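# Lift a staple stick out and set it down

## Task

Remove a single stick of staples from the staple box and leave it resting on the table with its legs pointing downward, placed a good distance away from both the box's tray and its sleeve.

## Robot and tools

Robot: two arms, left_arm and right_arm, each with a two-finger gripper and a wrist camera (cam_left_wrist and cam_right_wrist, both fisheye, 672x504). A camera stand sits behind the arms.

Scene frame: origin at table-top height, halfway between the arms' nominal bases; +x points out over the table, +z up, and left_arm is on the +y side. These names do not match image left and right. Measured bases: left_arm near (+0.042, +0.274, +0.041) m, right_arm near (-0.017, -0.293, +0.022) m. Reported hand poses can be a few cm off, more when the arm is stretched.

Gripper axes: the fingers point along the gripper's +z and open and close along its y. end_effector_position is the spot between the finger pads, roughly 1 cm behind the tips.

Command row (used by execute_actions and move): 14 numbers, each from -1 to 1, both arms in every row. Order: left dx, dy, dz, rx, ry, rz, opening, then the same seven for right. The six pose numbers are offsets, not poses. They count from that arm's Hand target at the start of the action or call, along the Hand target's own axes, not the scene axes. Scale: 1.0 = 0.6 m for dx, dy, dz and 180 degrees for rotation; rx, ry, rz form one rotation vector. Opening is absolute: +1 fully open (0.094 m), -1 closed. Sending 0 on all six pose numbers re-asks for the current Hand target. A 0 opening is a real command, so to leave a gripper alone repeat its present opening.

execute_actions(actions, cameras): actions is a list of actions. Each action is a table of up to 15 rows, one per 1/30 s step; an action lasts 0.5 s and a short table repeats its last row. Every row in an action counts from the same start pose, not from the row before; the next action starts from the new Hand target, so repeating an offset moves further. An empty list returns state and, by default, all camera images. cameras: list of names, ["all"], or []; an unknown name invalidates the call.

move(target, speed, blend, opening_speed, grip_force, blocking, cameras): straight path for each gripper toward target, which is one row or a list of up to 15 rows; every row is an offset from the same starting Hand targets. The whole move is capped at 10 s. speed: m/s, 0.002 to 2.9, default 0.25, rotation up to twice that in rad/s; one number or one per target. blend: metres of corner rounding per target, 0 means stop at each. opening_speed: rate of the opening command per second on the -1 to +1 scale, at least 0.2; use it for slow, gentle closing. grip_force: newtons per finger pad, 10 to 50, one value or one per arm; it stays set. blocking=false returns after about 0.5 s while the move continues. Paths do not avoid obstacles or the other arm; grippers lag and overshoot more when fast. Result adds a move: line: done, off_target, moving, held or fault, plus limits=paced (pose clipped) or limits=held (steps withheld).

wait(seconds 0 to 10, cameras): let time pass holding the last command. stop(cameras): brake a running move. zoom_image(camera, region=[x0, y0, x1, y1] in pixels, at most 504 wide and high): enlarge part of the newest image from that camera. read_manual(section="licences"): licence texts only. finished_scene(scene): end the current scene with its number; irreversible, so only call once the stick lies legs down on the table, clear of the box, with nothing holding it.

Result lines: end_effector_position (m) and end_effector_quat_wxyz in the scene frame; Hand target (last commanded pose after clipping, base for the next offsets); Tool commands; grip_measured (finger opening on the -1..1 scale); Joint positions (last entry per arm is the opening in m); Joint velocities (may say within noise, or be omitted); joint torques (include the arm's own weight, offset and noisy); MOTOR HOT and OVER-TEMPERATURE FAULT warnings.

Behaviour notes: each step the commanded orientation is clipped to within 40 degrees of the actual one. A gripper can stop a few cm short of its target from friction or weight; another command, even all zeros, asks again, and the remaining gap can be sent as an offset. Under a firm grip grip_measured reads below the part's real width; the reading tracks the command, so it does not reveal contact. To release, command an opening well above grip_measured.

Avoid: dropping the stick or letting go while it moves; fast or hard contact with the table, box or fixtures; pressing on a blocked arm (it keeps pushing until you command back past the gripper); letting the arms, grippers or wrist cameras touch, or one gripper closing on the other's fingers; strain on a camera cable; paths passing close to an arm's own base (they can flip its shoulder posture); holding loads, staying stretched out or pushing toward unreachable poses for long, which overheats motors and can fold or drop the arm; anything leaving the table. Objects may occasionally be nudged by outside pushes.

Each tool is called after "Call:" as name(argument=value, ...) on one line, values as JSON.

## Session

Call:
execute_actions(actions=[])

Scene clock: 0.00 s.
left_arm: end_effector_position=(+0.3699, +0.2217, +0.2652) grip_measured=+1.000 end_effector_quat_wxyz=(+0.528, -0.273, +0.801, -0.075) | right_arm: end_effector_position=(+0.4034, -0.2274, +0.2896) grip_measured=+1.000 end_effector_quat_wxyz=(+0.412, +0.330, +0.833, +0.167)
Joint positions: left_arm=[-0.471 0.986 0.742 -0.296 -0.576 -0.786 0.094] | right_arm=[0.267 1.418 1.338 -0.581 0.172 0.896 0.094]
Joint velocities: within noise
Joint torques (N m): no reading
Heat: left arm: 24 °C; right arm: 27 °C.
Hand target: left_arm +0.3700, +0.2232, +0.2724; +0.535, -0.274, +0.796, -0.076 | right_arm +0.4022, -0.2286, +0.2936; +0.416, +0.329, +0.832, +0.166
Tool commands: left_gripper/opening=+1.0 right_gripper/opening=+1.0
camera_calibration:
cam_left_wrist: T_world_to_cam=[[0.403232, -0.812568, 0.420876, -0.0740106], [-0.763522, -0.552265, -0.334721, 0.526589], [0.504419, -0.186378, -0.843104, 0.181809], [0, 0, 0, 1]] pos_world=[0.340198, 0.264563, 0.360693]
cam_right_wrist: T_world_to_cam=[[-0.366761, -0.752753, -0.546671, 0.1394], [-0.847943, 0.512227, -0.13644, 0.535374], [0.382725, 0.413505, -0.826157, 0.278507], [0, 0, 0, 1]] pos_world=[0.398502, -0.284463, 0.379342]

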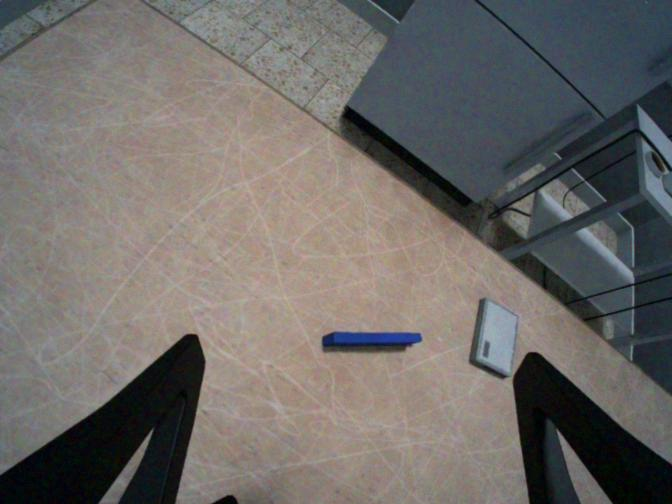

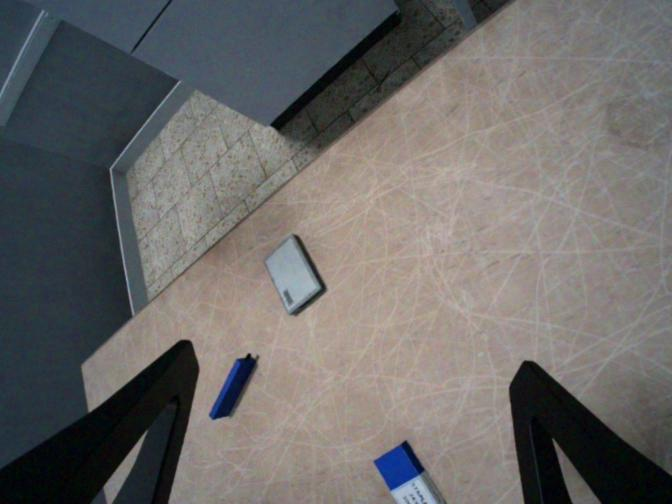

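Call:
move(target=[0.4505,-0.2727,-0.155,-0.0349,0.312,0.1882,0.3,-0.137,-0.1457,0,0,0,0,0.3], speed=0.25, cameras=["cam_left_wrist"])

Scene clock: 3.67 s.
left_arm: end_effector_position=(+0.2688, -0.0665, +0.1572) grip_measured=+0.302 end_effector_quat_wxyz=(+0.086, -0.004, +0.996, -0.001) | right_arm: end_effector_position=(+0.4053, -0.3480, +0.2893) grip_measured=+0.303 end_effector_quat_wxyz=(+0.412, +0.333, +0.832, +0.166)
Joint positions: left_arm=[-1.061 2.019 1.806 -1.271 -0.149 -1.053 0.061] | right_arm=[-0.157 1.418 1.338 -0.581 -0.159 0.642 0.061]
Joint torques (N m): left_arm=[-0.24 -10.82 8.69 0.46 -0.15 0.06] | right_arm=[-0.5 -8.05 7.66 1.58 -0.07 -0.12]
Heat: left arm: 26 °C; right arm: 28 °C.
Hand target: left_arm +0.2701, -0.0698, +0.1599; +0.087, +0.000, +0.996, +0.000 | right_arm +0.4025, -0.3486, +0.2934; +0.416, +0.329, +0.832, +0.166
Off the commanded pose: left_arm 0.005 m, 0 deg | right_arm 0.005 m, 1 deg.
move: done
camera_calibration:
cam_left_wrist: T_world_to_cam=[[0.0507148, -0.998216, -0.0315182, -0.0684436], [-0.874054, -0.0596306, 0.482156, 0.188125], [-0.483175, 0.00309618, -0.875519, 0.37118], [0, 0, 0, 1]] pos_world=[0.347247, -0.0582528, 0.232112]
Images, in order (width x height): cam_left_wrist 672x504.

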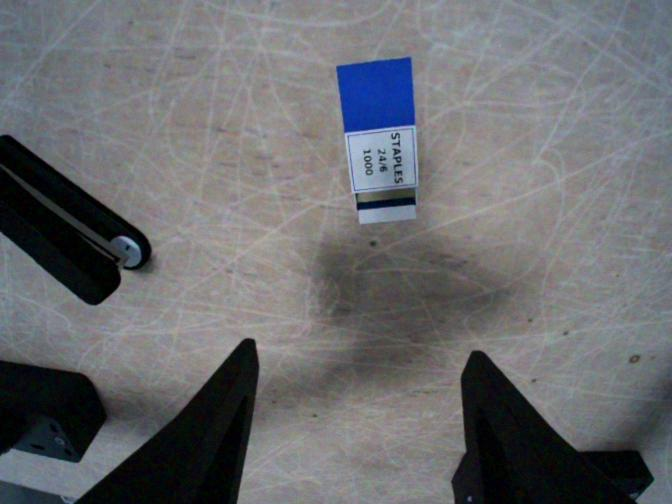

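Call:
move(target=[-0.0305,-0.0183,0.1915,-0.0058,0,-0.0328,0.3,0,0,0,0,0,0,0.3], speed=0.15, cameras=["cam_left_wrist"])

Scene clock: 5.67 s.
left_arm: end_effector_position=(+0.3058, -0.0824, +0.0564) grip_measured=+0.302 end_effector_quat_wxyz=(+0.086, -0.047, +0.995, +0.001) | right_arm: end_effector_position=(+0.4053, -0.3479, +0.2894) grip_measured=+0.303 end_effector_quat_wxyz=(+0.412, +0.333, +0.832, +0.166)
Joint positions: left_arm=[-1.007 2.214 1.704 -0.976 -0.149 -1.085 0.061] | right_arm=[-0.157 1.418 1.338 -0.581 -0.16 0.642 0.061]
Joint torques (N m): left_arm=[0.24 -12.66 5.57 0.75 -0.18 -0.05] | right_arm=[-0.51 -8.03 7.68 1.57 -0.08 -0.12]
Heat: left arm: 26 °C; right arm: 28 °C.
Hand target: left_arm +0.3080, -0.0809, +0.0500; +0.087, -0.052, +0.995, +0.005 | right_arm +0.4025, -0.3486, +0.2934; +0.415, +0.329, +0.832, +0.166
Off the commanded pose: left_arm 0.007 m, 1 deg | right_arm 0.005 m, 1 deg.
move: done
camera_calibration:
cam_left_wrist: T_world_to_cam=[[0.137525, -0.990112, -0.0276538, -0.115453], [-0.865206, -0.133673, 0.483269, 0.259229], [-0.482188, -0.0425352, -0.875035, 0.296769], [0, 0, 0, 1]] pos_world=[0.383262, -0.067036, 0.131213]
Images, in order (width x height): cam_left_wrist 672x504.

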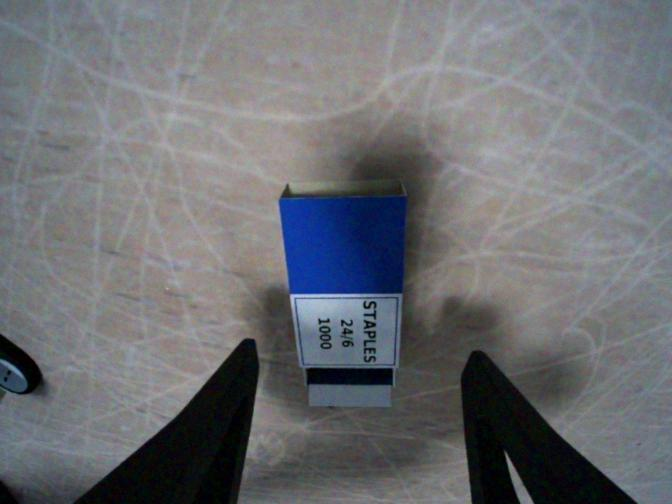

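Call:
move(target=[[0.0103,0.01,0.0642,0,0,0,0.3,0,0,0,0,0,0,0.3],[0.0103,0.01,0.0642,0,0,0,-0.37,0,0,0,0,0,0,0.3]], speed=0.1, opening_speed=0.6, grip_force=12, cameras=["cam_left_wrist"])

Scene clock: 10.73 s.
left_arm: end_effector_position=(+0.3057, -0.0783, +0.0188) grip_measured=-0.174 end_effector_quat_wxyz=(+0.087, -0.050, +0.995, -0.001) | right_arm: end_effector_position=(+0.4053, -0.3479, +0.2894) grip_measured=+0.303 end_effector_quat_wxyz=(+0.412, +0.333, +0.832, +0.166)
Joint positions: left_arm=[-1.002 2.246 1.6 -0.834 -0.149 -1.085 0.039] | right_arm=[-0.157 1.418 1.338 -0.581 -0.16 0.642 0.061]
Joint torques (N m): left_arm=[0.47 -12.37 5.27 0.77 -0.16 0.03] | right_arm=[-0.51 -8.03 7.66 1.58 -0.09 -0.11]
Heat: left arm: 26 °C; right arm: 28 °C.
Hand target: left_arm +0.3080, -0.0747, +0.0109; +0.087, -0.052, +0.995, +0.005 | right_arm +0.4025, -0.3486, +0.2934; +0.415, +0.329, +0.832, +0.166
Off the commanded pose: left_arm 0.009 m, 1 deg | right_arm 0.005 m, 1 deg.
grip_force (N): 12, 12
move: done
camera_calibration:
cam_left_wrist: T_world_to_cam=[[0.142513, -0.98953, -0.0227961, -0.114008], [-0.86593, -0.135802, 0.481377, 0.278002], [-0.479433, -0.0488628, -0.876217, 0.262762], [0, 0, 0, 1]] pos_world=[0.382954, -0.0622222, 0.0938137]
Images, in order (width x height): cam_left_wrist 672x504.

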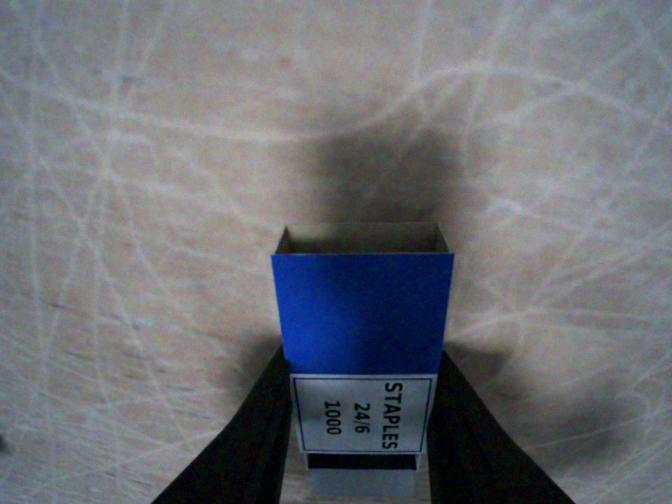

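Call:
move(target=[[-0.013,0,-0.0739,0,0,0,-0.37,0,0,0,0,0,0,0.3],[0.0765,0.0213,-0.0931,0.0986,0,0.558,-0.37,0,0,0,0,0,0,0.3],[0.0895,0.0213,-0.0192,0.0986,0,0.558,-0.37,0,0,0,0,0,0,0.3]], speed=[0.12,0.3,0.08], blend=[0.01,0,0], cameras=["cam_left_wrist"])

Scene clock: 16.17 s.
left_arm: end_effector_position=(+0.2523, -0.0685, +0.0198) grip_measured=-0.176 end_effector_quat_wxyz=(+0.061, +0.741, +0.666, -0.057) | right_arm: end_effector_position=(+0.4053, -0.3479, +0.2894) grip_measured=+0.303 end_effector_quat_wxyz=(+0.412, +0.333, +0.832, +0.166)
Joint positions: left_arm=[-0.991 2.075 1.321 -0.679 0.095 0.69 0.039] | right_arm=[-0.157 1.418 1.338 -0.581 -0.16 0.642 0.061]
Joint torques (N m): left_arm=[0.66 -10.74 5.04 0.92 0.15 0.07] | right_arm=[-0.51 -8.03 7.69 1.58 -0.09 -0.12]
Heat: left arm: 27 °C; right arm: 29 °C.
Hand target: left_arm +0.2521, -0.0678, +0.0130; +0.058, +0.740, +0.667, -0.065 | right_arm +0.4025, -0.3486, +0.2934; +0.415, +0.329, +0.832, +0.166
Off the commanded pose: left_arm 0.007 m, 1 deg | right_arm 0.005 m, 1 deg.
grip_force (N): 12, 12
move: done
camera_calibration:
cam_left_wrist: T_world_to_cam=[[-0.996933, 0.0613454, -0.0486013, 0.263274], [0.030005, 0.873117, 0.486586, 0.075546], [0.0722844, 0.483635, -0.87228, 0.135706], [0, 0, 0, 1]] pos_world=[0.250391, -0.147743, 0.0944091]
Images, in order (width x height): cam_left_wrist 672x504.

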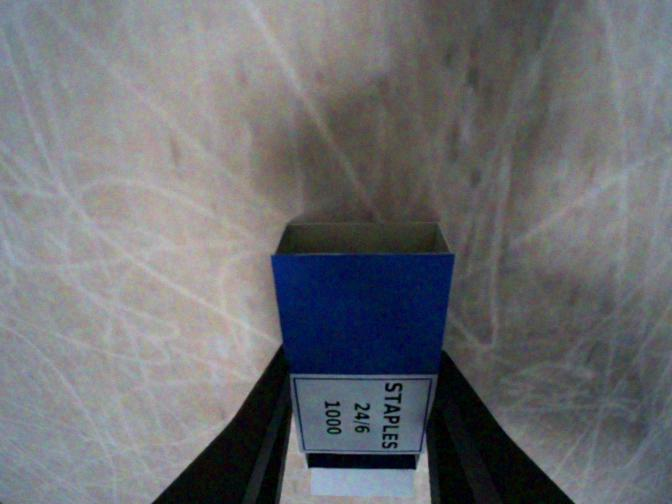

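Call:
move(target=[[0,0,0,0,0,0,0.15,0,0,0,0,0,0,0.35],[-0.029,0,-0.164,0,0,0,0.15,0,0,0,0,0,0,0.35],[0.3905,-0.03,-0.352,0,0,0,0.15,0,0,0,0,0,0,0.35]], speed=[0.1,0.15,0.25], blend=[0,0.03,0], grip_force=40, opening_speed=0.8)

Call:
move(target=[0,0,0,0,0,0,0.15,0.5772,0.0768,-0.0497,-0.3417,0.1788,-0.5179,0.35], speed=0.35, cameras=["all"])

Scene clock: 20.27 s.
left_arm: end_effector_position=(+0.2656, +0.2026, +0.1738) grip_measured=+0.148 end_effector_quat_wxyz=(+0.049, +0.740, +0.669, -0.057) | right_arm: end_effector_position=(+0.4053, -0.3479, +0.2894) grip_measured=+0.347 end_effector_quat_wxyz=(+0.412, +0.333, +0.832, +0.166)
Joint positions: left_arm=[-0.208 1.412 1.178 -1.326 0.15 1.473 0.054] | right_arm=[-0.157 1.418 1.338 -0.581 -0.16 0.642 0.063]
Joint torques (N m): left_arm=[0.32 -6.83 6.93 0.25 0.24 0.07] | right_arm=[-0.51 -8.03 7.68 1.58 -0.09 -0.12]
Heat: left arm: 27 °C; right arm: 29 °C.
Hand target: left_arm +0.2622, +0.2001, +0.1803; +0.058, +0.740, +0.667, -0.065 | right_arm +0.4025, -0.3486, +0.2934; +0.415, +0.329, +0.832, +0.166
Off the commanded pose: left_arm 0.008 m, 1 deg | right_arm 0.005 m, 1 deg.
grip_force (N): 40, 40
move: done

Scene clock: 24.00 s.
left_arm: end_effector_position=(+0.2655, +0.2027, +0.1738) grip_measured=+0.148 end_effector_quat_wxyz=(+0.049, +0.740, +0.669, -0.057) | right_arm: end_effector_position=(+0.2449, -0.0808, +0.1329) grip_measured=+0.347 end_effector_quat_wxyz=(-0.290, +0.616, -0.689, -0.250)
Joint positions: left_arm=[-0.208 1.412 1.178 -1.326 0.15 1.473 0.054] | right_arm=[0.375 1.464 0.908 -0.593 -0.684 -0.973 0.063]
Joint torques (N m): left_arm=[0.32 -6.83 6.93 0.25 0.24 0.08] | right_arm=[0.4 -5.19 9.01 0.85 -0.41 -0.12]
Heat: left arm: 27 °C; right arm: 29 °C.
Hand target: left_arm +0.2622, +0.2001, +0.1803; +0.058, +0.740, +0.667, -0.065 | right_arm +0.2456, -0.0779, +0.1350; +0.285, -0.618, +0.686, +0.256
Off the commanded pose: left_arm 0.008 m, 1 deg | right_arm 0.004 m, 1 deg.
grip_force (N): 40, 40
move: done
camera_calibration:
cam_left_wrist: T_world_to_cam=[[-0.997827, 0.058582, -0.0301556, 0.264863], [0.0355941, 0.864425, 0.501499, -0.238862], [0.0554461, 0.499336, -0.864632, 0.137902], [0, 0, 0, 1]] pos_world=[0.265143, 0.122103, 0.247011]
cam_right_wrist: T_world_to_cam=[[0.997675, -0.0656152, 0.0184167, -0.247814], [-0.0620617, -0.986387, -0.152282, -0.00689564], [0.0281579, 0.150785, -0.988166, 0.236224], [0, 0, 0, 1]] pos_world=[0.240158, -0.0586811, 0.236943]

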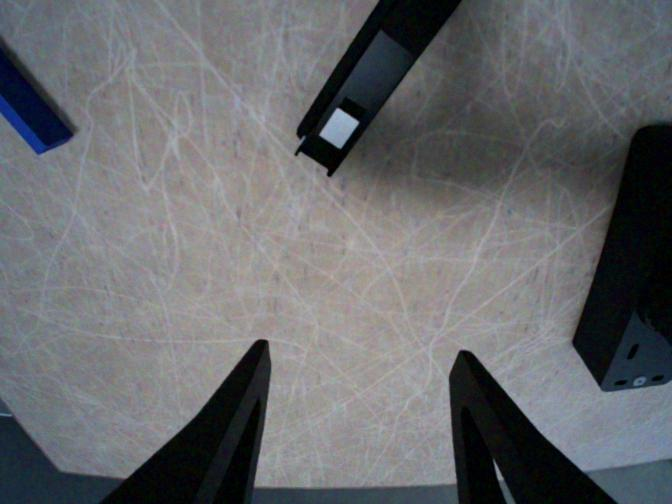

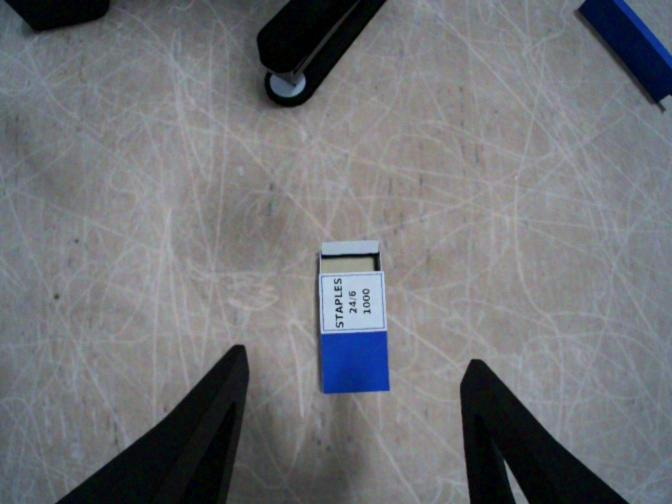

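Call:
move(target=[0,0,0,0,0,0,0.15,0.1533,0.001,0.1317,0,0,0,0.3], speed=0.1, cameras=["cam_right_wrist"])

Scene clock: 26.27 s.
left_arm: end_effector_position=(+0.2655, +0.2027, +0.1738) grip_measured=+0.148 end_effector_quat_wxyz=(+0.049, +0.740, +0.669, -0.057) | right_arm: end_effector_position=(+0.2482, -0.0863, +0.0193) grip_measured=+0.303 end_effector_quat_wxyz=(-0.288, +0.621, -0.686, -0.245)
Joint positions: left_arm=[-0.208 1.412 1.178 -1.326 0.15 1.473 0.054] | right_arm=[0.355 1.747 0.668 -0.093 -0.684 -1.014 0.061]
Joint torques (N m): left_arm=[0.34 -6.82 6.93 0.26 0.24 0.08] | right_arm=[-0.68 -6.37 4.36 1.08 -0.52 -0.05]
Heat: left arm: 27 °C; right arm: 29 °C.
Hand target: left_arm +0.2622, +0.2001, +0.1803; +0.058, +0.740, +0.667, -0.065 | right_arm +0.2441, -0.0869, +0.0141; +0.285, -0.618, +0.686, +0.256
Off the commanded pose: left_arm 0.008 m, 1 deg | right_arm 0.007 m, 1 deg.
grip_force (N): 40, 40
move: done
camera_calibration:
cam_right_wrist: T_world_to_cam=[[0.998046, -0.0567999, 0.0260457, -0.248892], [-0.052543, -0.988445, -0.142184, -0.0322224], [0.0338208, 0.140538, -0.989498, 0.122434], [0, 0, 0, 1]] pos_world=[0.242571, -0.0631937, 0.123049]
Images, in order (width x height): cam_right_wrist 672x504.

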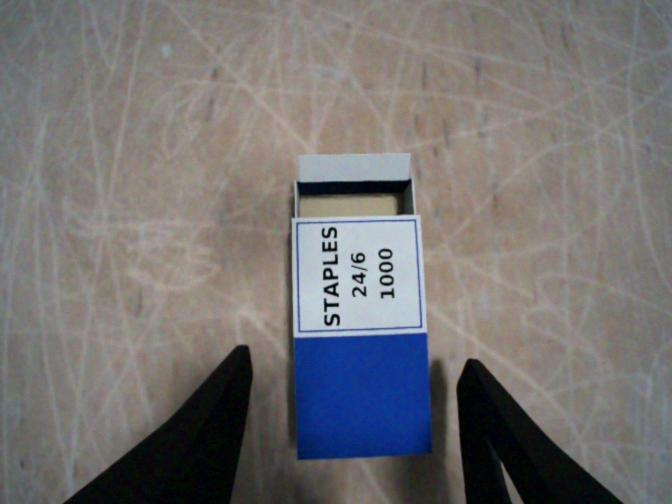

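Call:
move(target=[[0,0,0,0,0,0,0.15,0.0068,-0.002,0,0,0,0,0.3],[0,0,0,0,0,0,0.15,0.0068,-0.002,0,0,0,0,-0.37]], speed=0.06, opening_speed=0.6, grip_force=[40,15], cameras=["cam_right_wrist"])

Scene clock: 30.73 s.
left_arm: end_effector_position=(+0.2655, +0.2027, +0.1738) grip_measured=+0.148 end_effector_quat_wxyz=(+0.049, +0.740, +0.669, -0.057) | right_arm: end_effector_position=(+0.2502, -0.0893, +0.0174) grip_measured=-0.188 end_effector_quat_wxyz=(-0.289, +0.621, -0.686, -0.243)
Joint positions: left_arm=[-0.208 1.412 1.178 -1.326 0.15 1.473 0.054] | right_arm=[0.343 1.755 0.668 -0.09 -0.687 -1.027 0.038]
Joint torques (N m): left_arm=[0.34 -6.83 6.93 0.25 0.24 0.08] | right_arm=[-0.72 -6.11 4.23 1.08 -0.54 -0.07]
Heat: left arm: 27 °C; right arm: 29 °C.
Hand target: left_arm +0.2622, +0.2001, +0.1803; +0.058, +0.740, +0.667, -0.065 | right_arm +0.2450, -0.0899, +0.0112; +0.285, -0.618, +0.686, +0.256
Off the commanded pose: left_arm 0.008 m, 1 deg | right_arm 0.008 m, 2 deg.
grip_force (N): 40, 15
move: done
camera_calibration:
cam_right_wrist: T_world_to_cam=[[0.997845, -0.0581789, 0.0303274, -0.251071], [-0.0533234, -0.988464, -0.141762, -0.0351432], [0.0382251, 0.139839, -0.989436, 0.119784], [0, 0, 0, 1]] pos_world=[0.244078, -0.0660954, 0.121151]
Images, in order (width x height): cam_right_wrist 672x504.

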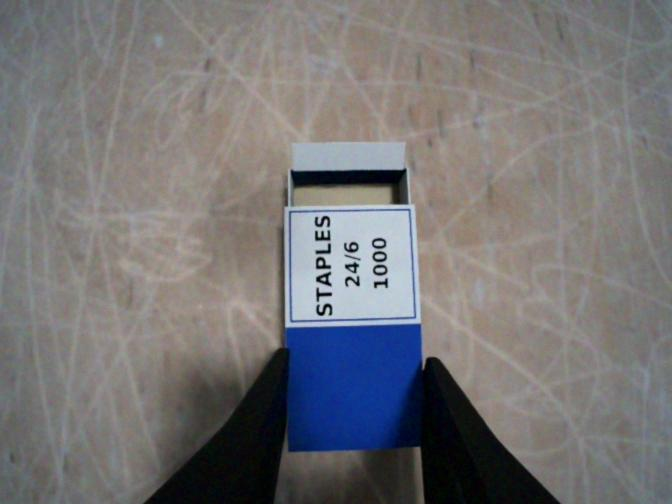

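Call:
move(target=[[0,0,0,0,0,0,0.15,-0.059,0,-0.059,0,0,0,-0.37],[-0.257,0.001,0.0607,0,-0.4,0,0.25,-0.1575,0.0235,-0.0898,0,0,0,-0.37]], speed=[0.12,0.2], blend=[0.02,0], cameras=["all"])

Scene clock: 36.73 s.
left_arm: end_effector_position=(+0.2537, +0.0433, +0.1665) grip_measured=+0.248 end_effector_quat_wxyz=(+0.437, +0.558, +0.516, -0.481) | right_arm: end_effector_position=(+0.2323, -0.0642, +0.1006) grip_measured=-0.192 end_effector_quat_wxyz=(-0.272, +0.616, -0.694, -0.255)
Joint positions: left_arm=[-0.244 1.519 0.498 0.197 1.357 0.803 0.059] | right_arm=[0.453 1.508 0.82 -0.45 -0.65 -0.892 0.038]
Joint torques (N m): left_arm=[-0.61 -7.77 4.29 1.48 0.48 -0.05] | right_arm=[0.68 -9.33 8.69 0.85 -0.38 0.06]
Heat: left arm: 26 °C; right arm: 30 °C.
Hand target: left_arm +0.2462, +0.0427, +0.1712; +0.439, +0.561, +0.505, -0.488 | right_arm +0.2339, -0.0598, +0.1162; +0.285, -0.618, +0.686, +0.256
Off the commanded pose: left_arm 0.009 m, 1 deg | right_arm 0.016 m, 2 deg.
grip_force (N): 40, 15
move: off_target (right_arm)
camera_calibration:
cam_left_wrist: T_world_to_cam=[[-0.99838, 0.0405462, 0.0399261, 0.251514], [0.00322864, 0.740869, -0.671642, 0.111912], [-0.0568126, -0.670425, -0.739799, 0.2702], [0, 0, 0, 1]] pos_world=[0.266096, 0.0880384, 0.265017]
cam_right_wrist: T_world_to_cam=[[0.998078, -0.0601857, -0.01476, -0.229972], [-0.0616122, -0.989297, -0.132267, 0.00138367], [-0.00664146, 0.132922, -0.991104, 0.209407], [0, 0, 0, 1]] pos_world=[0.231006, -0.0403071, 0.204333]

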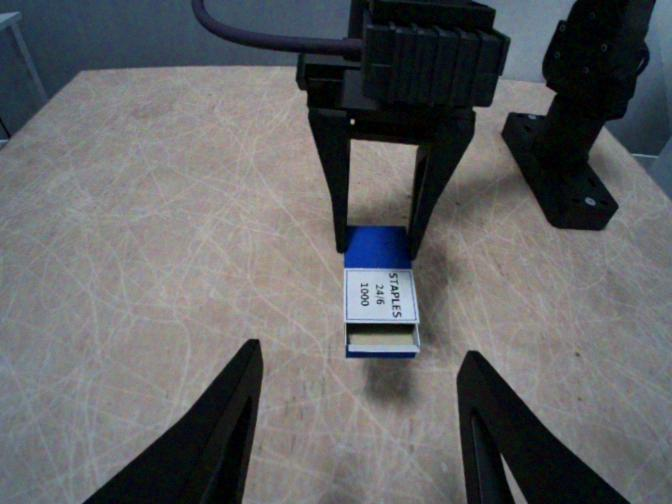

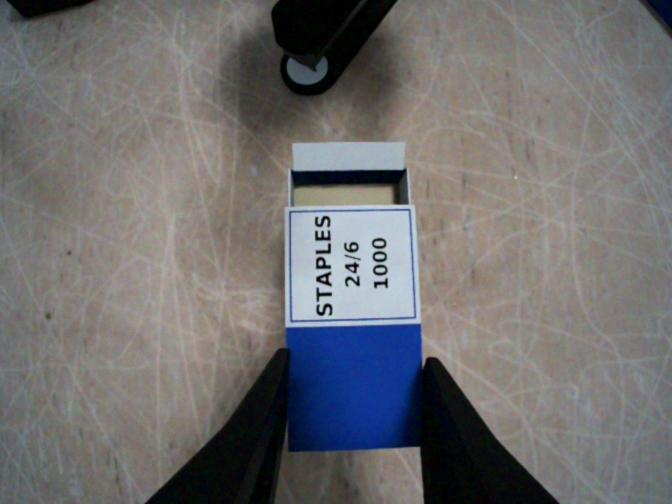

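Call:
move(target=[[0.1285,-0.0177,0.0335,0,0,0,0.25,0,0,0,0,0,0,-0.37],[0.1208,-0.0172,0.0883,0,0,0,0.25,0,0,0,0,0,0,-0.37]], speed=0.08, cameras=["all"])

Scene clock: 40.37 s.
left_arm: end_effector_position=(+0.2362, +0.0014, +0.0960) grip_measured=+0.248 end_effector_quat_wxyz=(+0.446, +0.562, +0.502, -0.483) | right_arm: end_effector_position=(+0.2323, -0.0642, +0.1006) grip_measured=-0.192 end_effector_quat_wxyz=(-0.272, +0.616, -0.694, -0.255)
Joint positions: left_arm=[-0.435 2.017 0.337 1.277 1.216 0.397 0.059] | right_arm=[0.453 1.508 0.82 -0.45 -0.65 -0.892 0.038]
Joint torques (N m): left_arm=[-0.5 -6.22 1.94 1.89 0.15 -0.07] | right_arm=[0.66 -9.33 8.69 0.84 -0.38 0.05]
Heat: left arm: 26 °C; right arm: 31 °C.
Hand target: left_arm +0.2315, +0.0016, +0.0920; +0.439, +0.561, +0.505, -0.488 | right_arm +0.2339, -0.0598, +0.1162; +0.285, -0.618, +0.686, +0.256
Off the commanded pose: left_arm 0.006 m, 1 deg | right_arm 0.016 m, 2 deg.
grip_force (N): 40, 15
move: off_target (right_arm)
camera_calibration:
cam_left_wrist: T_world_to_cam=[[-0.998416, 0.0542386, 0.0149515, 0.240915], [0.0291381, 0.725823, -0.687264, 0.0910888], [-0.0481284, -0.68574, -0.726253, 0.185551], [0, 0, 0, 1]] pos_world=[0.24681, 0.0480586, 0.193757]
cam_right_wrist: T_world_to_cam=[[0.998078, -0.0601857, -0.01476, -0.229972], [-0.0616122, -0.989297, -0.132267, 0.00138367], [-0.00664146, 0.132922, -0.991104, 0.209407], [0, 0, 0, 1]] pos_world=[0.231006, -0.0403071, 0.204333]

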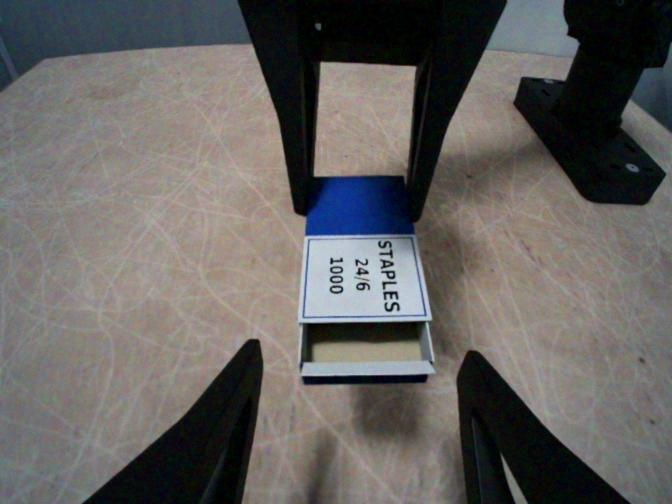

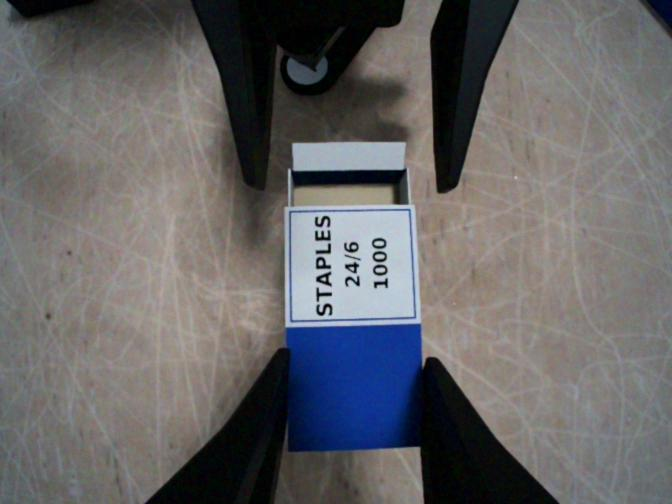

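Call:
move(target=[[0,0,0,0,0,0,-0.42,0,0,0,0,0,0,-0.37],[0.0104,0,-0.0743,0,0,0,-0.42,0,0,0,0,0,0,-0.37]], speed=0.05, opening_speed=0.6, grip_force=[15,15], cameras=["all"])

Scene clock: 45.10 s.
left_arm: end_effector_position=(+0.2353, +0.0436, +0.0906) grip_measured=-0.216 end_effector_quat_wxyz=(+0.444, +0.560, +0.503, -0.486) | right_arm: end_effector_position=(+0.2309, -0.0603, +0.1030) grip_measured=-0.198 end_effector_quat_wxyz=(-0.273, +0.618, -0.690, -0.259)
Joint positions: left_arm=[-0.258 1.922 0.327 0.86 1.371 0.733 0.037] | right_arm=[0.462 1.508 0.824 -0.449 -0.659 -0.888 0.038]
Joint torques (N m): left_arm=[0.94 -8.31 3.14 1 0.35 0.13] | right_arm=[-0.24 -9.33 8.32 0.84 -0.28 0.02]
Heat: left arm: 26 °C; right arm: 31 °C.
Hand target: left_arm +0.2362, +0.0464, +0.0921; +0.439, +0.561, +0.505, -0.488 | right_arm +0.2338, -0.0599, +0.1161; +0.285, -0.618, +0.686, +0.256
Off the commanded pose: left_arm 0.003 m, 1 deg | right_arm 0.013 m, 1 deg.
grip_force (N): 15, 15
move: off_target (right_arm)
camera_calibration:
cam_left_wrist: T_world_to_cam=[[-0.998205, 0.0553687, 0.0228107, 0.236974], [0.0244154, 0.724121, -0.68924, 0.0580104], [-0.0546801, -0.687446, -0.724174, 0.211927], [0, 0, 0, 1]] pos_world=[0.24672, 0.0905608, 0.188049]
cam_right_wrist: T_world_to_cam=[[0.998619, -0.0500803, -0.0158547, -0.227683], [-0.0518247, -0.98856, -0.141643, 0.00423871], [-0.00857979, 0.142269, -0.989791, 0.212105], [0, 0, 0, 1]] pos_world=[0.229408, -0.0373881, 0.20693]

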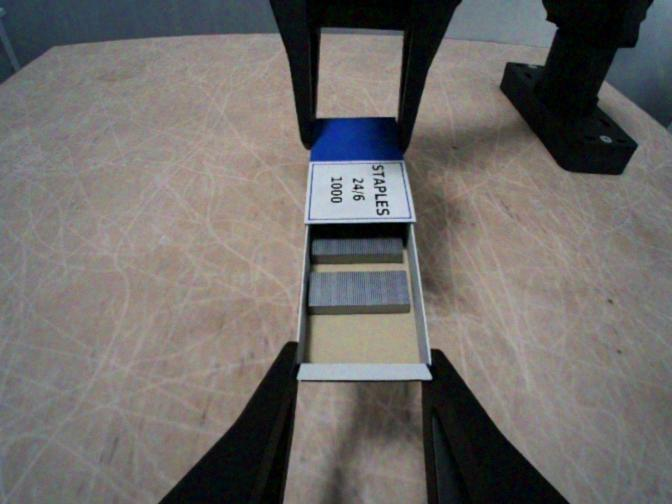

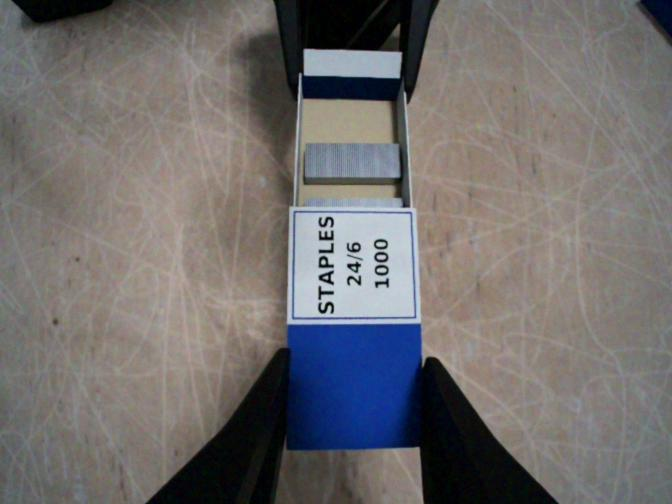

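Call:
move(target=[[0,0,0,0,0,0,0.1,0,0,0,0,0,0,-0.37],[-0.1155,0,-0.0162,0,0,0,0.1,0,0,0,0,0,0,-0.37],[-0.0958,0.0163,-0.2758,0,0.4,0,0.1,0.1575,-0.0235,0.0898,0,0,0,-0.37]], speed=[0.1,0.12,0.2], opening_speed=0.6, blend=[0,0.02,0], cameras=["cam_right_wrist"])

Scene clock: 51.63 s.
left_arm: end_effector_position=(+0.2606, +0.2029, +0.1652) grip_measured=+0.098 end_effector_quat_wxyz=(+0.056, +0.739, +0.668, -0.065) | right_arm: end_effector_position=(+0.2505, -0.0889, +0.0181) grip_measured=-0.198 end_effector_quat_wxyz=(-0.290, +0.621, -0.686, -0.244)
Joint positions: left_arm=[-0.195 1.392 1.125 -1.293 0.17 1.487 0.052] | right_arm=[0.343 1.755 0.67 -0.09 -0.688 -1.027 0.038]
Joint torques (N m): left_arm=[-0.57 -4.97 8.46 0.26 0.07 -0.02] | right_arm=[-0.7 -6.08 4.12 1.1 -0.53 -0.06]
Heat: left arm: 27 °C; right arm: 31 °C.
Hand target: left_arm +0.2622, +0.2004, +0.1720; +0.058, +0.740, +0.667, -0.065 | right_arm +0.2449, -0.0899, +0.0112; +0.285, -0.618, +0.686, +0.256
Off the commanded pose: left_arm 0.007 m, 0 deg | right_arm 0.009 m, 2 deg.
grip_force (N): 15, 15
move: done
camera_calibration:
cam_right_wrist: T_world_to_cam=[[0.997844, -0.0576778, 0.0313059, -0.251468], [-0.0526178, -0.988238, -0.143586, -0.0347625], [0.0392194, 0.141629, -0.989143, 0.120276], [0, 0, 0, 1]] pos_world=[0.244379, -0.0658923, 0.121851]
Images, in order (width x height): cam_right_wrist 672x504.

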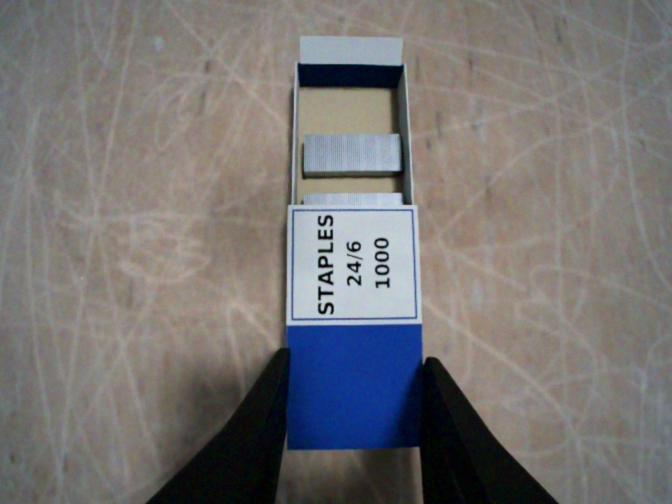

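Call:
move(target=[[0,0,0,0,0,0,0.1,0,0,0,0,0,0,0.15],[0,0,0,0,0,0,0.1,-0.1532,0,-0.1532,0,0,0,0.15],[-0.3508,0.0258,0.1398,-0.087,0,-0.4925,-0.55,0.068,-0.231,-0.443,0.4857,-0.1731,0.2339,0.15]], speed=[0.1,0.15,0.3], opening_speed=0.6, grip_force=[40,15], cameras=["cam_left_wrist"])

Call:
zoom_image(camera="cam_left_wrist", region=[280, 130, 600, 330])

Scene clock: 60.33 s.
left_arm: end_effector_position=(+0.2497, -0.0188, +0.1224) grip_measured=-0.548 end_effector_quat_wxyz=(+0.078, +0.054, +0.995, -0.010) | right_arm: end_effector_position=(+0.3575, -0.3214, +0.1694) grip_measured=+0.147 end_effector_quat_wxyz=(+0.670, +0.079, +0.736, -0.059)
Joint positions: left_arm=[-1.026 1.815 1.392 -1.042 -0.117 -0.902 0.021] | right_arm=[0.071 1.447 0.23 1.118 0.224 0.041 0.054]
Joint torques (N m): left_arm=[-0.35 -8.68 8.69 0.52 -0.29 -0.04] | right_arm=[0.72 -3.78 6.15 1.94 0.12 0.06]
Heat: left arm: 28 °C; right arm: 31 °C.
Hand target: left_arm +0.2546, -0.0219, +0.1260; +0.087, +0.052, +0.995, -0.005 | right_arm +0.3601, -0.3200, +0.1704; +0.672, +0.081, +0.734, -0.058
Off the commanded pose: left_arm 0.007 m, 1 deg | right_arm 0.003 m, 0 deg.
grip_force (N): 40, 15
move: done
camera_calibration:
cam_left_wrist: T_world_to_cam=[[-0.0654529, -0.997584, -0.0233006, 0.00706516], [-0.867288, 0.0453251, 0.495738, 0.189659], [-0.493484, 0.0526559, -0.868159, 0.334005], [0, 0, 0, 1]] pos_world=[0.329777, -0.0191355, 0.196113]
Images, in order (width x height): cam_left_wrist 672x504.

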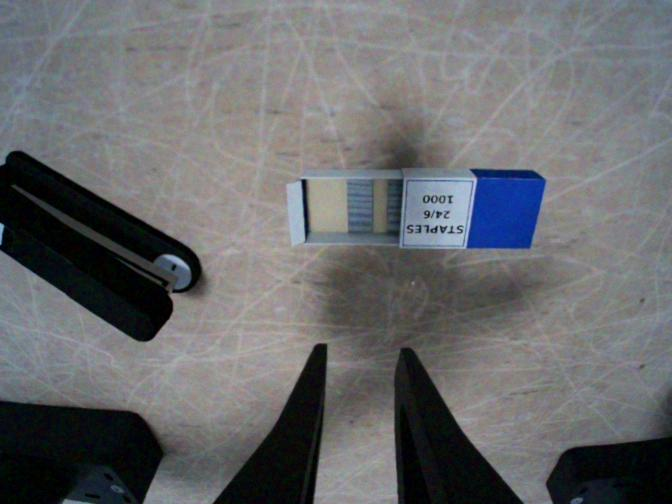

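Scaled by 1.575 from the camera's 672x504 image, which has a finer 960x720 frame.

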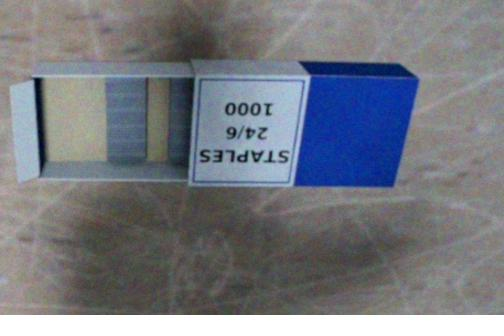

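Call:
move(target=[0.0288,0.003,0.1423,0,0,0,-0.55,0,0,0,0,0,0,0.15], speed=0.12, cameras=["cam_left_wrist"])

Call:
zoom_image(camera="cam_left_wrist", region=[220, 220, 480, 420])

Scene clock: 62.17 s.
left_arm: end_effector_position=(+0.2511, -0.0209, +0.0436) grip_measured=-0.548 end_effector_quat_wxyz=(+0.079, +0.053, +0.995, -0.011) | right_arm: end_effector_position=(+0.3575, -0.3214, +0.1694) grip_measured=+0.147 end_effector_quat_wxyz=(+0.670, +0.079, +0.736, -0.059)
Joint positions: left_arm=[-1.026 1.919 1.198 -0.741 -0.118 -0.904 0.021] | right_arm=[0.071 1.447 0.23 1.118 0.224 0.041 0.054]
Joint torques (N m): left_arm=[-0.49 -9.55 5.15 0.81 -0.28 -0.04] | right_arm=[0.72 -3.78 6.16 1.94 0.12 0.06]
Heat: left arm: 28 °C; right arm: 31 °C.
Hand target: left_arm +0.2525, -0.0197, +0.0388; +0.087, +0.052, +0.995, -0.004 | right_arm +0.3601, -0.3200, +0.1704; +0.672, +0.081, +0.734, -0.058
Off the commanded pose: left_arm 0.005 m, 1 deg | right_arm 0.003 m, 0 deg.
grip_force (N): 40, 15
move: done
camera_calibration:
cam_left_wrist: T_world_to_cam=[[-0.0634611, -0.997769, -0.020731, 0.00255738], [-0.868277, 0.0449602, 0.494038, 0.23031], [-0.492004, 0.0493525, -0.869193, 0.265927], [0, 0, 0, 1]] pos_world=[0.330972, -0.0209273, 0.117413]
Images, in order (width x height): cam_left_wrist 672x504.

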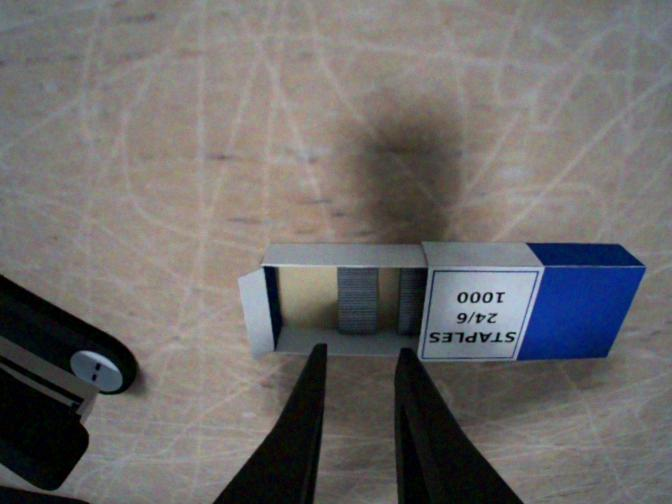

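Scaled by 1.938 from the camera's 672x504 image, which has a finer 960x720 frame.

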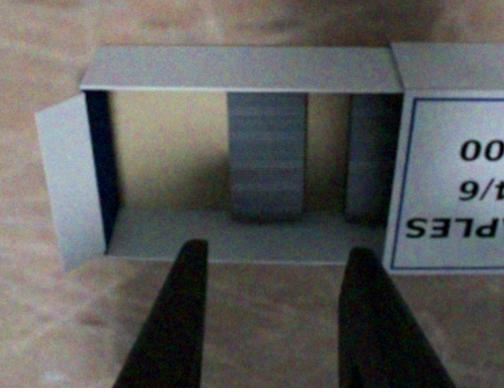

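Call:
move(target=[0.0065,0.0058,0.0242,0,0,0,-0.55,0,0,0,0,0,0,0.15], speed=0.05, cameras=["cam_left_wrist"])

Call:
zoom_image(camera="cam_left_wrist", region=[220, 220, 480, 420])

Scene clock: 63.43 s.
left_arm: end_effector_position=(+0.2501, -0.0193, +0.0305) grip_measured=-0.548 end_effector_quat_wxyz=(+0.081, +0.052, +0.995, -0.014) | right_arm: end_effector_position=(+0.3575, -0.3214, +0.1694) grip_measured=+0.147 end_effector_quat_wxyz=(+0.670, +0.079, +0.736, -0.059)
Joint positions: left_arm=[-1.026 1.932 1.156 -0.679 -0.118 -0.904 0.021] | right_arm=[0.071 1.447 0.23 1.118 0.224 0.041 0.054]
Joint torques (N m): left_arm=[-0.23 -9.18 4.86 0.86 -0.28 -0.01] | right_arm=[0.72 -3.77 6.15 1.94 0.11 0.05]
Heat: left arm: 28 °C; right arm: 31 °C.
Hand target: left_arm +0.2516, -0.0162, +0.0239; +0.087, +0.052, +0.995, -0.004 | right_arm +0.3601, -0.3200, +0.1704; +0.672, +0.081, +0.734, -0.058
Off the commanded pose: left_arm 0.008 m, 1 deg | right_arm 0.003 m, 0 deg.
grip_force (N): 40, 15
move: done
camera_calibration:
cam_left_wrist: T_world_to_cam=[[-0.0634775, -0.997869, -0.0151063, 0.00364344], [-0.870066, 0.0479206, 0.4906, 0.236497], [-0.488831, 0.0442855, -0.871254, 0.25318], [0, 0, 0, 1]] pos_world=[0.329761, -0.0189096, 0.104614]
Images, in order (width x height): cam_left_wrist 672x504.

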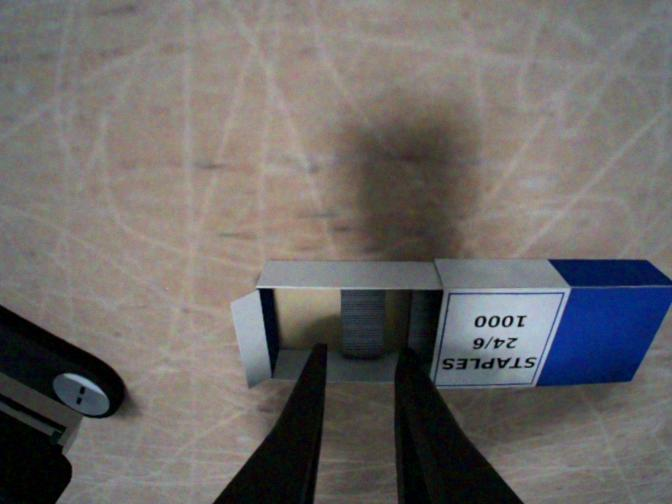

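Scaled by 1.938 from the camera's 672x504 image, which has a finer 960x720 frame.

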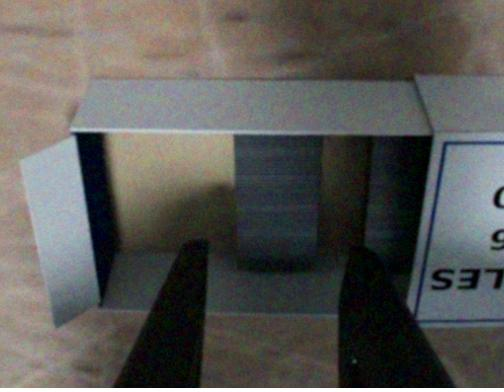

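Call:
move(target=[0.0025,-0.0008,0.014,0,0,0,-0.55,0,0,0,0,0,0,0.15], speed=0.025, cameras=["cam_left_wrist"])

Call:
zoom_image(camera="cam_left_wrist", region=[220, 250, 480, 450])

Scene clock: 64.63 s.
left_arm: end_effector_position=(+0.2505, -0.0199, +0.0223) grip_measured=-0.548 end_effector_quat_wxyz=(+0.081, +0.052, +0.995, -0.014) | right_arm: end_effector_position=(+0.3575, -0.3214, +0.1694) grip_measured=+0.147 end_effector_quat_wxyz=(+0.670, +0.079, +0.736, -0.059)
Joint positions: left_arm=[-1.026 1.95 1.144 -0.648 -0.118 -0.904 0.021] | right_arm=[0.071 1.447 0.23 1.118 0.224 0.041 0.054]
Joint torques (N m): left_arm=[-0.32 -9.22 4.77 0.85 -0.28 -0.02] | right_arm=[0.72 -3.78 6.16 1.94 0.12 0.06]
Heat: left arm: 28 °C; right arm: 31 °C.
Hand target: left_arm +0.2515, -0.0167, +0.0154; +0.087, +0.052, +0.995, -0.004 | right_arm +0.3601, -0.3200, +0.1704; +0.672, +0.081, +0.734, -0.058
Off the commanded pose: left_arm 0.008 m, 1 deg | right_arm 0.003 m, 0 deg.
grip_force (N): 40, 15
move: done
camera_calibration:
cam_left_wrist: T_world_to_cam=[[-0.0634436, -0.997881, -0.0144593, 0.00287584], [-0.870261, 0.0482264, 0.490224, 0.240953], [-0.488488, 0.0436849, -0.871477, 0.246241], [0, 0, 0, 1]] pos_world=[0.33016, -0.0195076, 0.0965141]
Images, in order (width x height): cam_left_wrist 672x504.

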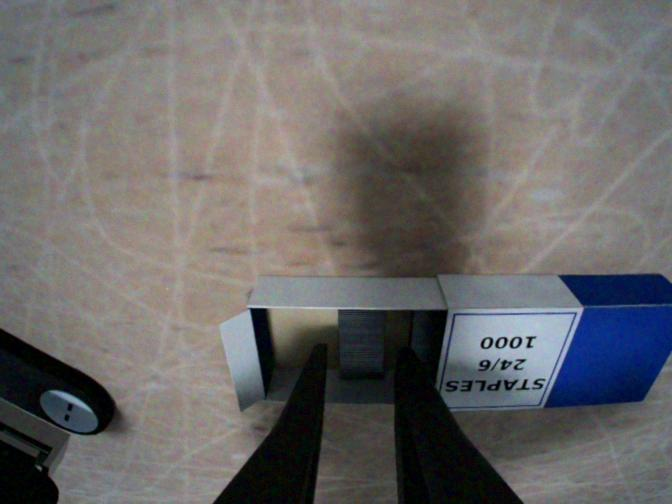

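Scaled by 1.938 from the camera's 672x504 image, which has a finer 960x720 frame.

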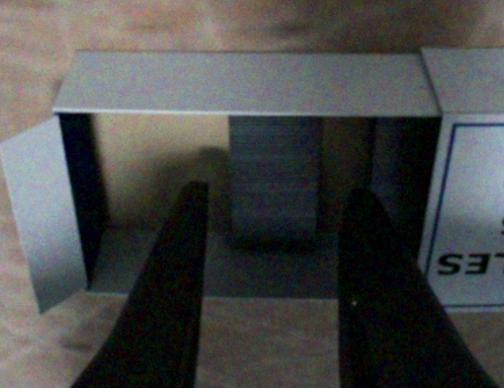

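Call:
move(target=[0.0018,0.0027,0.009,0,0,0,-0.55,0,0,0,0,0,0,0.15], speed=0.025, cameras=["cam_left_wrist"])

Call:
zoom_image(camera="cam_left_wrist", region=[260, 270, 460, 420])

Scene clock: 65.70 s.
left_arm: end_effector_position=(+0.2500, -0.0191, +0.0171) grip_measured=-0.548 end_effector_quat_wxyz=(+0.082, +0.052, +0.995, -0.014) | right_arm: end_effector_position=(+0.3575, -0.3214, +0.1694) grip_measured=+0.147 end_effector_quat_wxyz=(+0.670, +0.079, +0.736, -0.059)
Joint positions: left_arm=[-1.026 1.957 1.129 -0.625 -0.118 -0.904 0.021] | right_arm=[0.071 1.447 0.23 1.118 0.224 0.041 0.054]
Joint torques (N m): left_arm=[-0.08 -9.13 4.68 0.86 -0.28 0] | right_arm=[0.7 -3.78 6.15 1.94 0.12 0.06]
Heat: left arm: 28 °C; right arm: 31 °C.
Hand target: left_arm +0.2515, -0.0150, +0.0098; +0.087, +0.052, +0.995, -0.004 | right_arm +0.3601, -0.3200, +0.1704; +0.672, +0.081, +0.734, -0.058
Off the commanded pose: left_arm 0.008 m, 1 deg | right_arm 0.003 m, 0 deg.
grip_force (N): 40, 15
move: done
camera_calibration:
cam_left_wrist: T_world_to_cam=[[-0.0634323, -0.997898, -0.0132662, 0.00355129], [-0.870687, 0.0488398, 0.489406, 0.24316], [-0.487729, 0.0425948, -0.871955, 0.241149], [0, 0, 0, 1]] pos_world=[0.329557, -0.0186038, 0.0913143]
Images, in order (width x height): cam_left_wrist 672x504.

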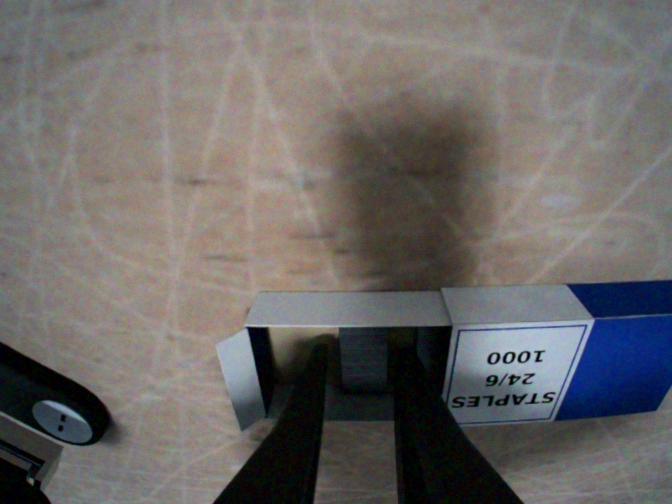

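Scaled by 2.520 from the camera's 672x504 image, which has a finer 960x720 frame.

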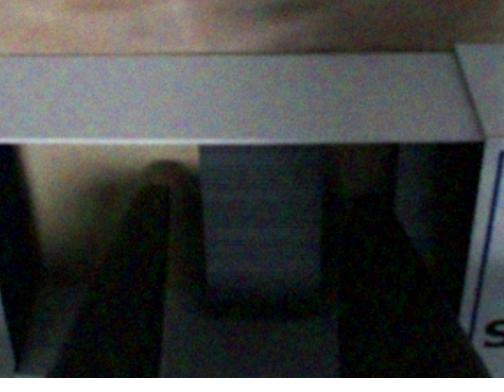

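Call:
move(target=[[0,0,0,0,0,0,-0.82,0,0,0,0,0,0,0.15],[-0.023,0,-0.131,0,0,0,-0.82,0,0,0,0,0,0,0.15]], speed=0.08, opening_speed=0.4, grip_force=[12,15], cameras=["cam_left_wrist"])

Call:
zoom_image(camera="cam_left_wrist", region=[220, 150, 480, 450])

Scene clock: 68.70 s.
left_arm: end_effector_position=(+0.2446, -0.0102, +0.0728) grip_measured=-0.711 end_effector_quat_wxyz=(+0.067, +0.054, +0.996, +0.007) | right_arm: end_effector_position=(+0.3575, -0.3214, +0.1694) grip_measured=+0.147 end_effector_quat_wxyz=(+0.670, +0.079, +0.736, -0.059)
Joint positions: left_arm=[-1.026 1.865 1.255 -0.894 -0.118 -0.904 0.014] | right_arm=[0.071 1.447 0.23 1.118 0.224 0.041 0.054]
Joint torques (N m): left_arm=[-0.1 -12.75 8.02 0.42 -0.27 0] | right_arm=[0.72 -3.78 6.16 1.94 0.12 0.05]
Heat: left arm: 28 °C; right arm: 31 °C.
Hand target: left_arm +0.2515, -0.0150, +0.0896; +0.087, +0.052, +0.995, -0.004 | right_arm +0.3601, -0.3200, +0.1704; +0.672, +0.081, +0.734, -0.058
Off the commanded pose: left_arm 0.019 m, 3 deg | right_arm 0.003 m, 0 deg.
grip_force (N): 12, 15
move: off_target (left_arm)
camera_calibration:
cam_left_wrist: T_world_to_cam=[[-0.0642316, -0.996387, -0.0555567, 0.0162086], [-0.857374, 0.0266102, 0.514005, 0.205482], [-0.51067, 0.0806483, -0.855986, 0.29162], [0, 0, 0, 1]] pos_world=[0.326137, -0.0128365, 0.144904]
Images, in order (width x height): cam_left_wrist 672x504.

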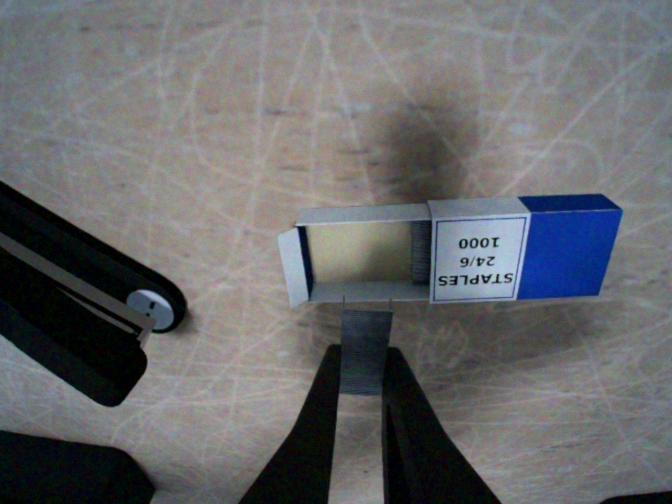

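Scaled by 1.680 from the camera's 672x504 image, which has a finer 960x720 frame.

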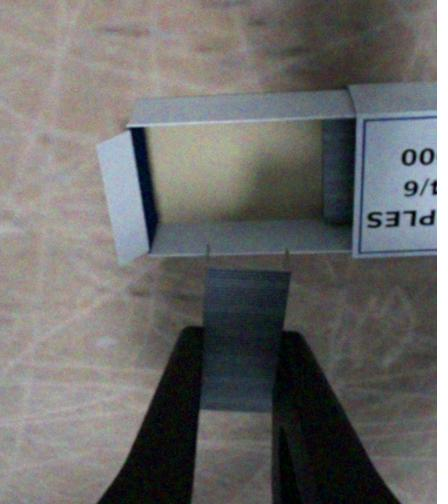

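Call:
move(target=[[-0.2357,-0.0388,0.024,0,0,0,-0.82,0,0,0,0,0,0,0.15],[-0.2153,-0.0388,0.139,0,0,0,-0.82,0,0,0,0,0,0,0.15],[-0.2097,-0.0388,0.171,0,0,0,-0.82,0,0,0,0,0,0,0.15]], speed=[0.15,0.1,0.03], blend=[0.01,0.002,0], cameras=["cam_left_wrist"])

Call:
zoom_image(camera="cam_left_wrist", region=[260, 220, 480, 420])

Scene clock: 71.87 s.
left_arm: end_effector_position=(+0.3909, -0.0542, +0.0215) grip_measured=-0.711 end_effector_quat_wxyz=(+0.091, +0.049, +0.995, -0.008) | right_arm: end_effector_position=(+0.3575, -0.3214, +0.1694) grip_measured=+0.147 end_effector_quat_wxyz=(+0.670, +0.079, +0.736, -0.059)
Joint positions: left_arm=[-0.809 2.339 1.77 -0.856 -0.111 -0.692 0.014] | right_arm=[0.071 1.447 0.23 1.118 0.224 0.041 0.054]
Joint torques (N m): left_arm=[-0.02 -13.04 5.35 0.92 -0.11 0.07] | right_arm=[0.72 -3.78 6.15 1.94 0.11 0.06]
Heat: left arm: 28 °C; right arm: 31 °C.
Hand target: left_arm +0.3900, -0.0529, +0.0105; +0.087, +0.052, +0.995, -0.004 | right_arm +0.3601, -0.3200, +0.1704; +0.672, +0.081, +0.734, -0.058
Off the commanded pose: left_arm 0.011 m, 1 deg | right_arm 0.003 m, 0 deg.
grip_force (N): 12, 15
move: off_target (left_arm)
camera_calibration:
cam_left_wrist: T_world_to_cam=[[-0.0553493, -0.99816, -0.0247404, -0.0253693], [-0.880225, 0.0370832, 0.473105, 0.368783], [-0.471318, 0.0479632, -0.880658, 0.30933], [0, 0, 0, 1]] pos_world=[0.469001, -0.0538348, 0.0973136]
Images, in order (width x height): cam_left_wrist 672x504.

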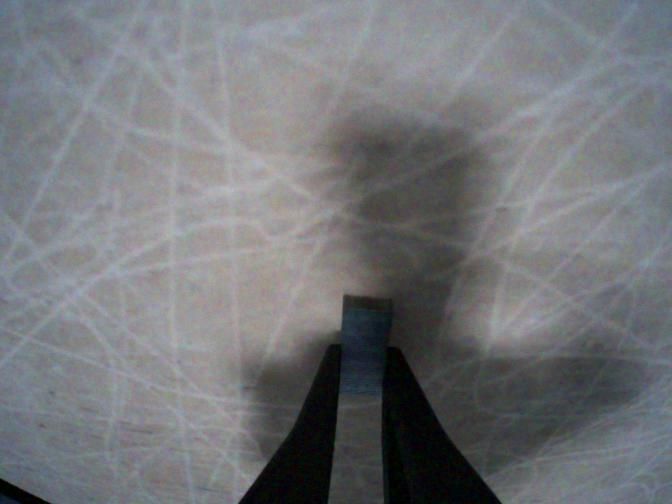

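Scaled by 2.291 from the camera's 672x504 image, which has a finer 960x720 frame.

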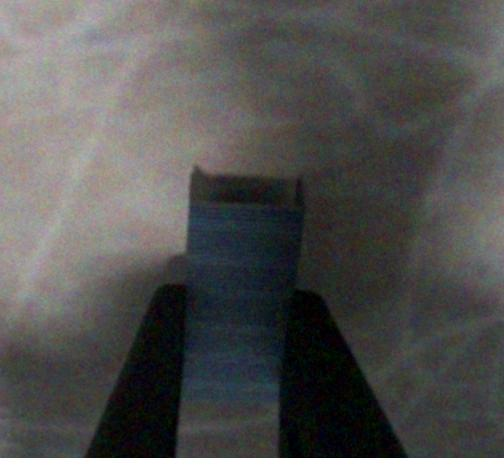

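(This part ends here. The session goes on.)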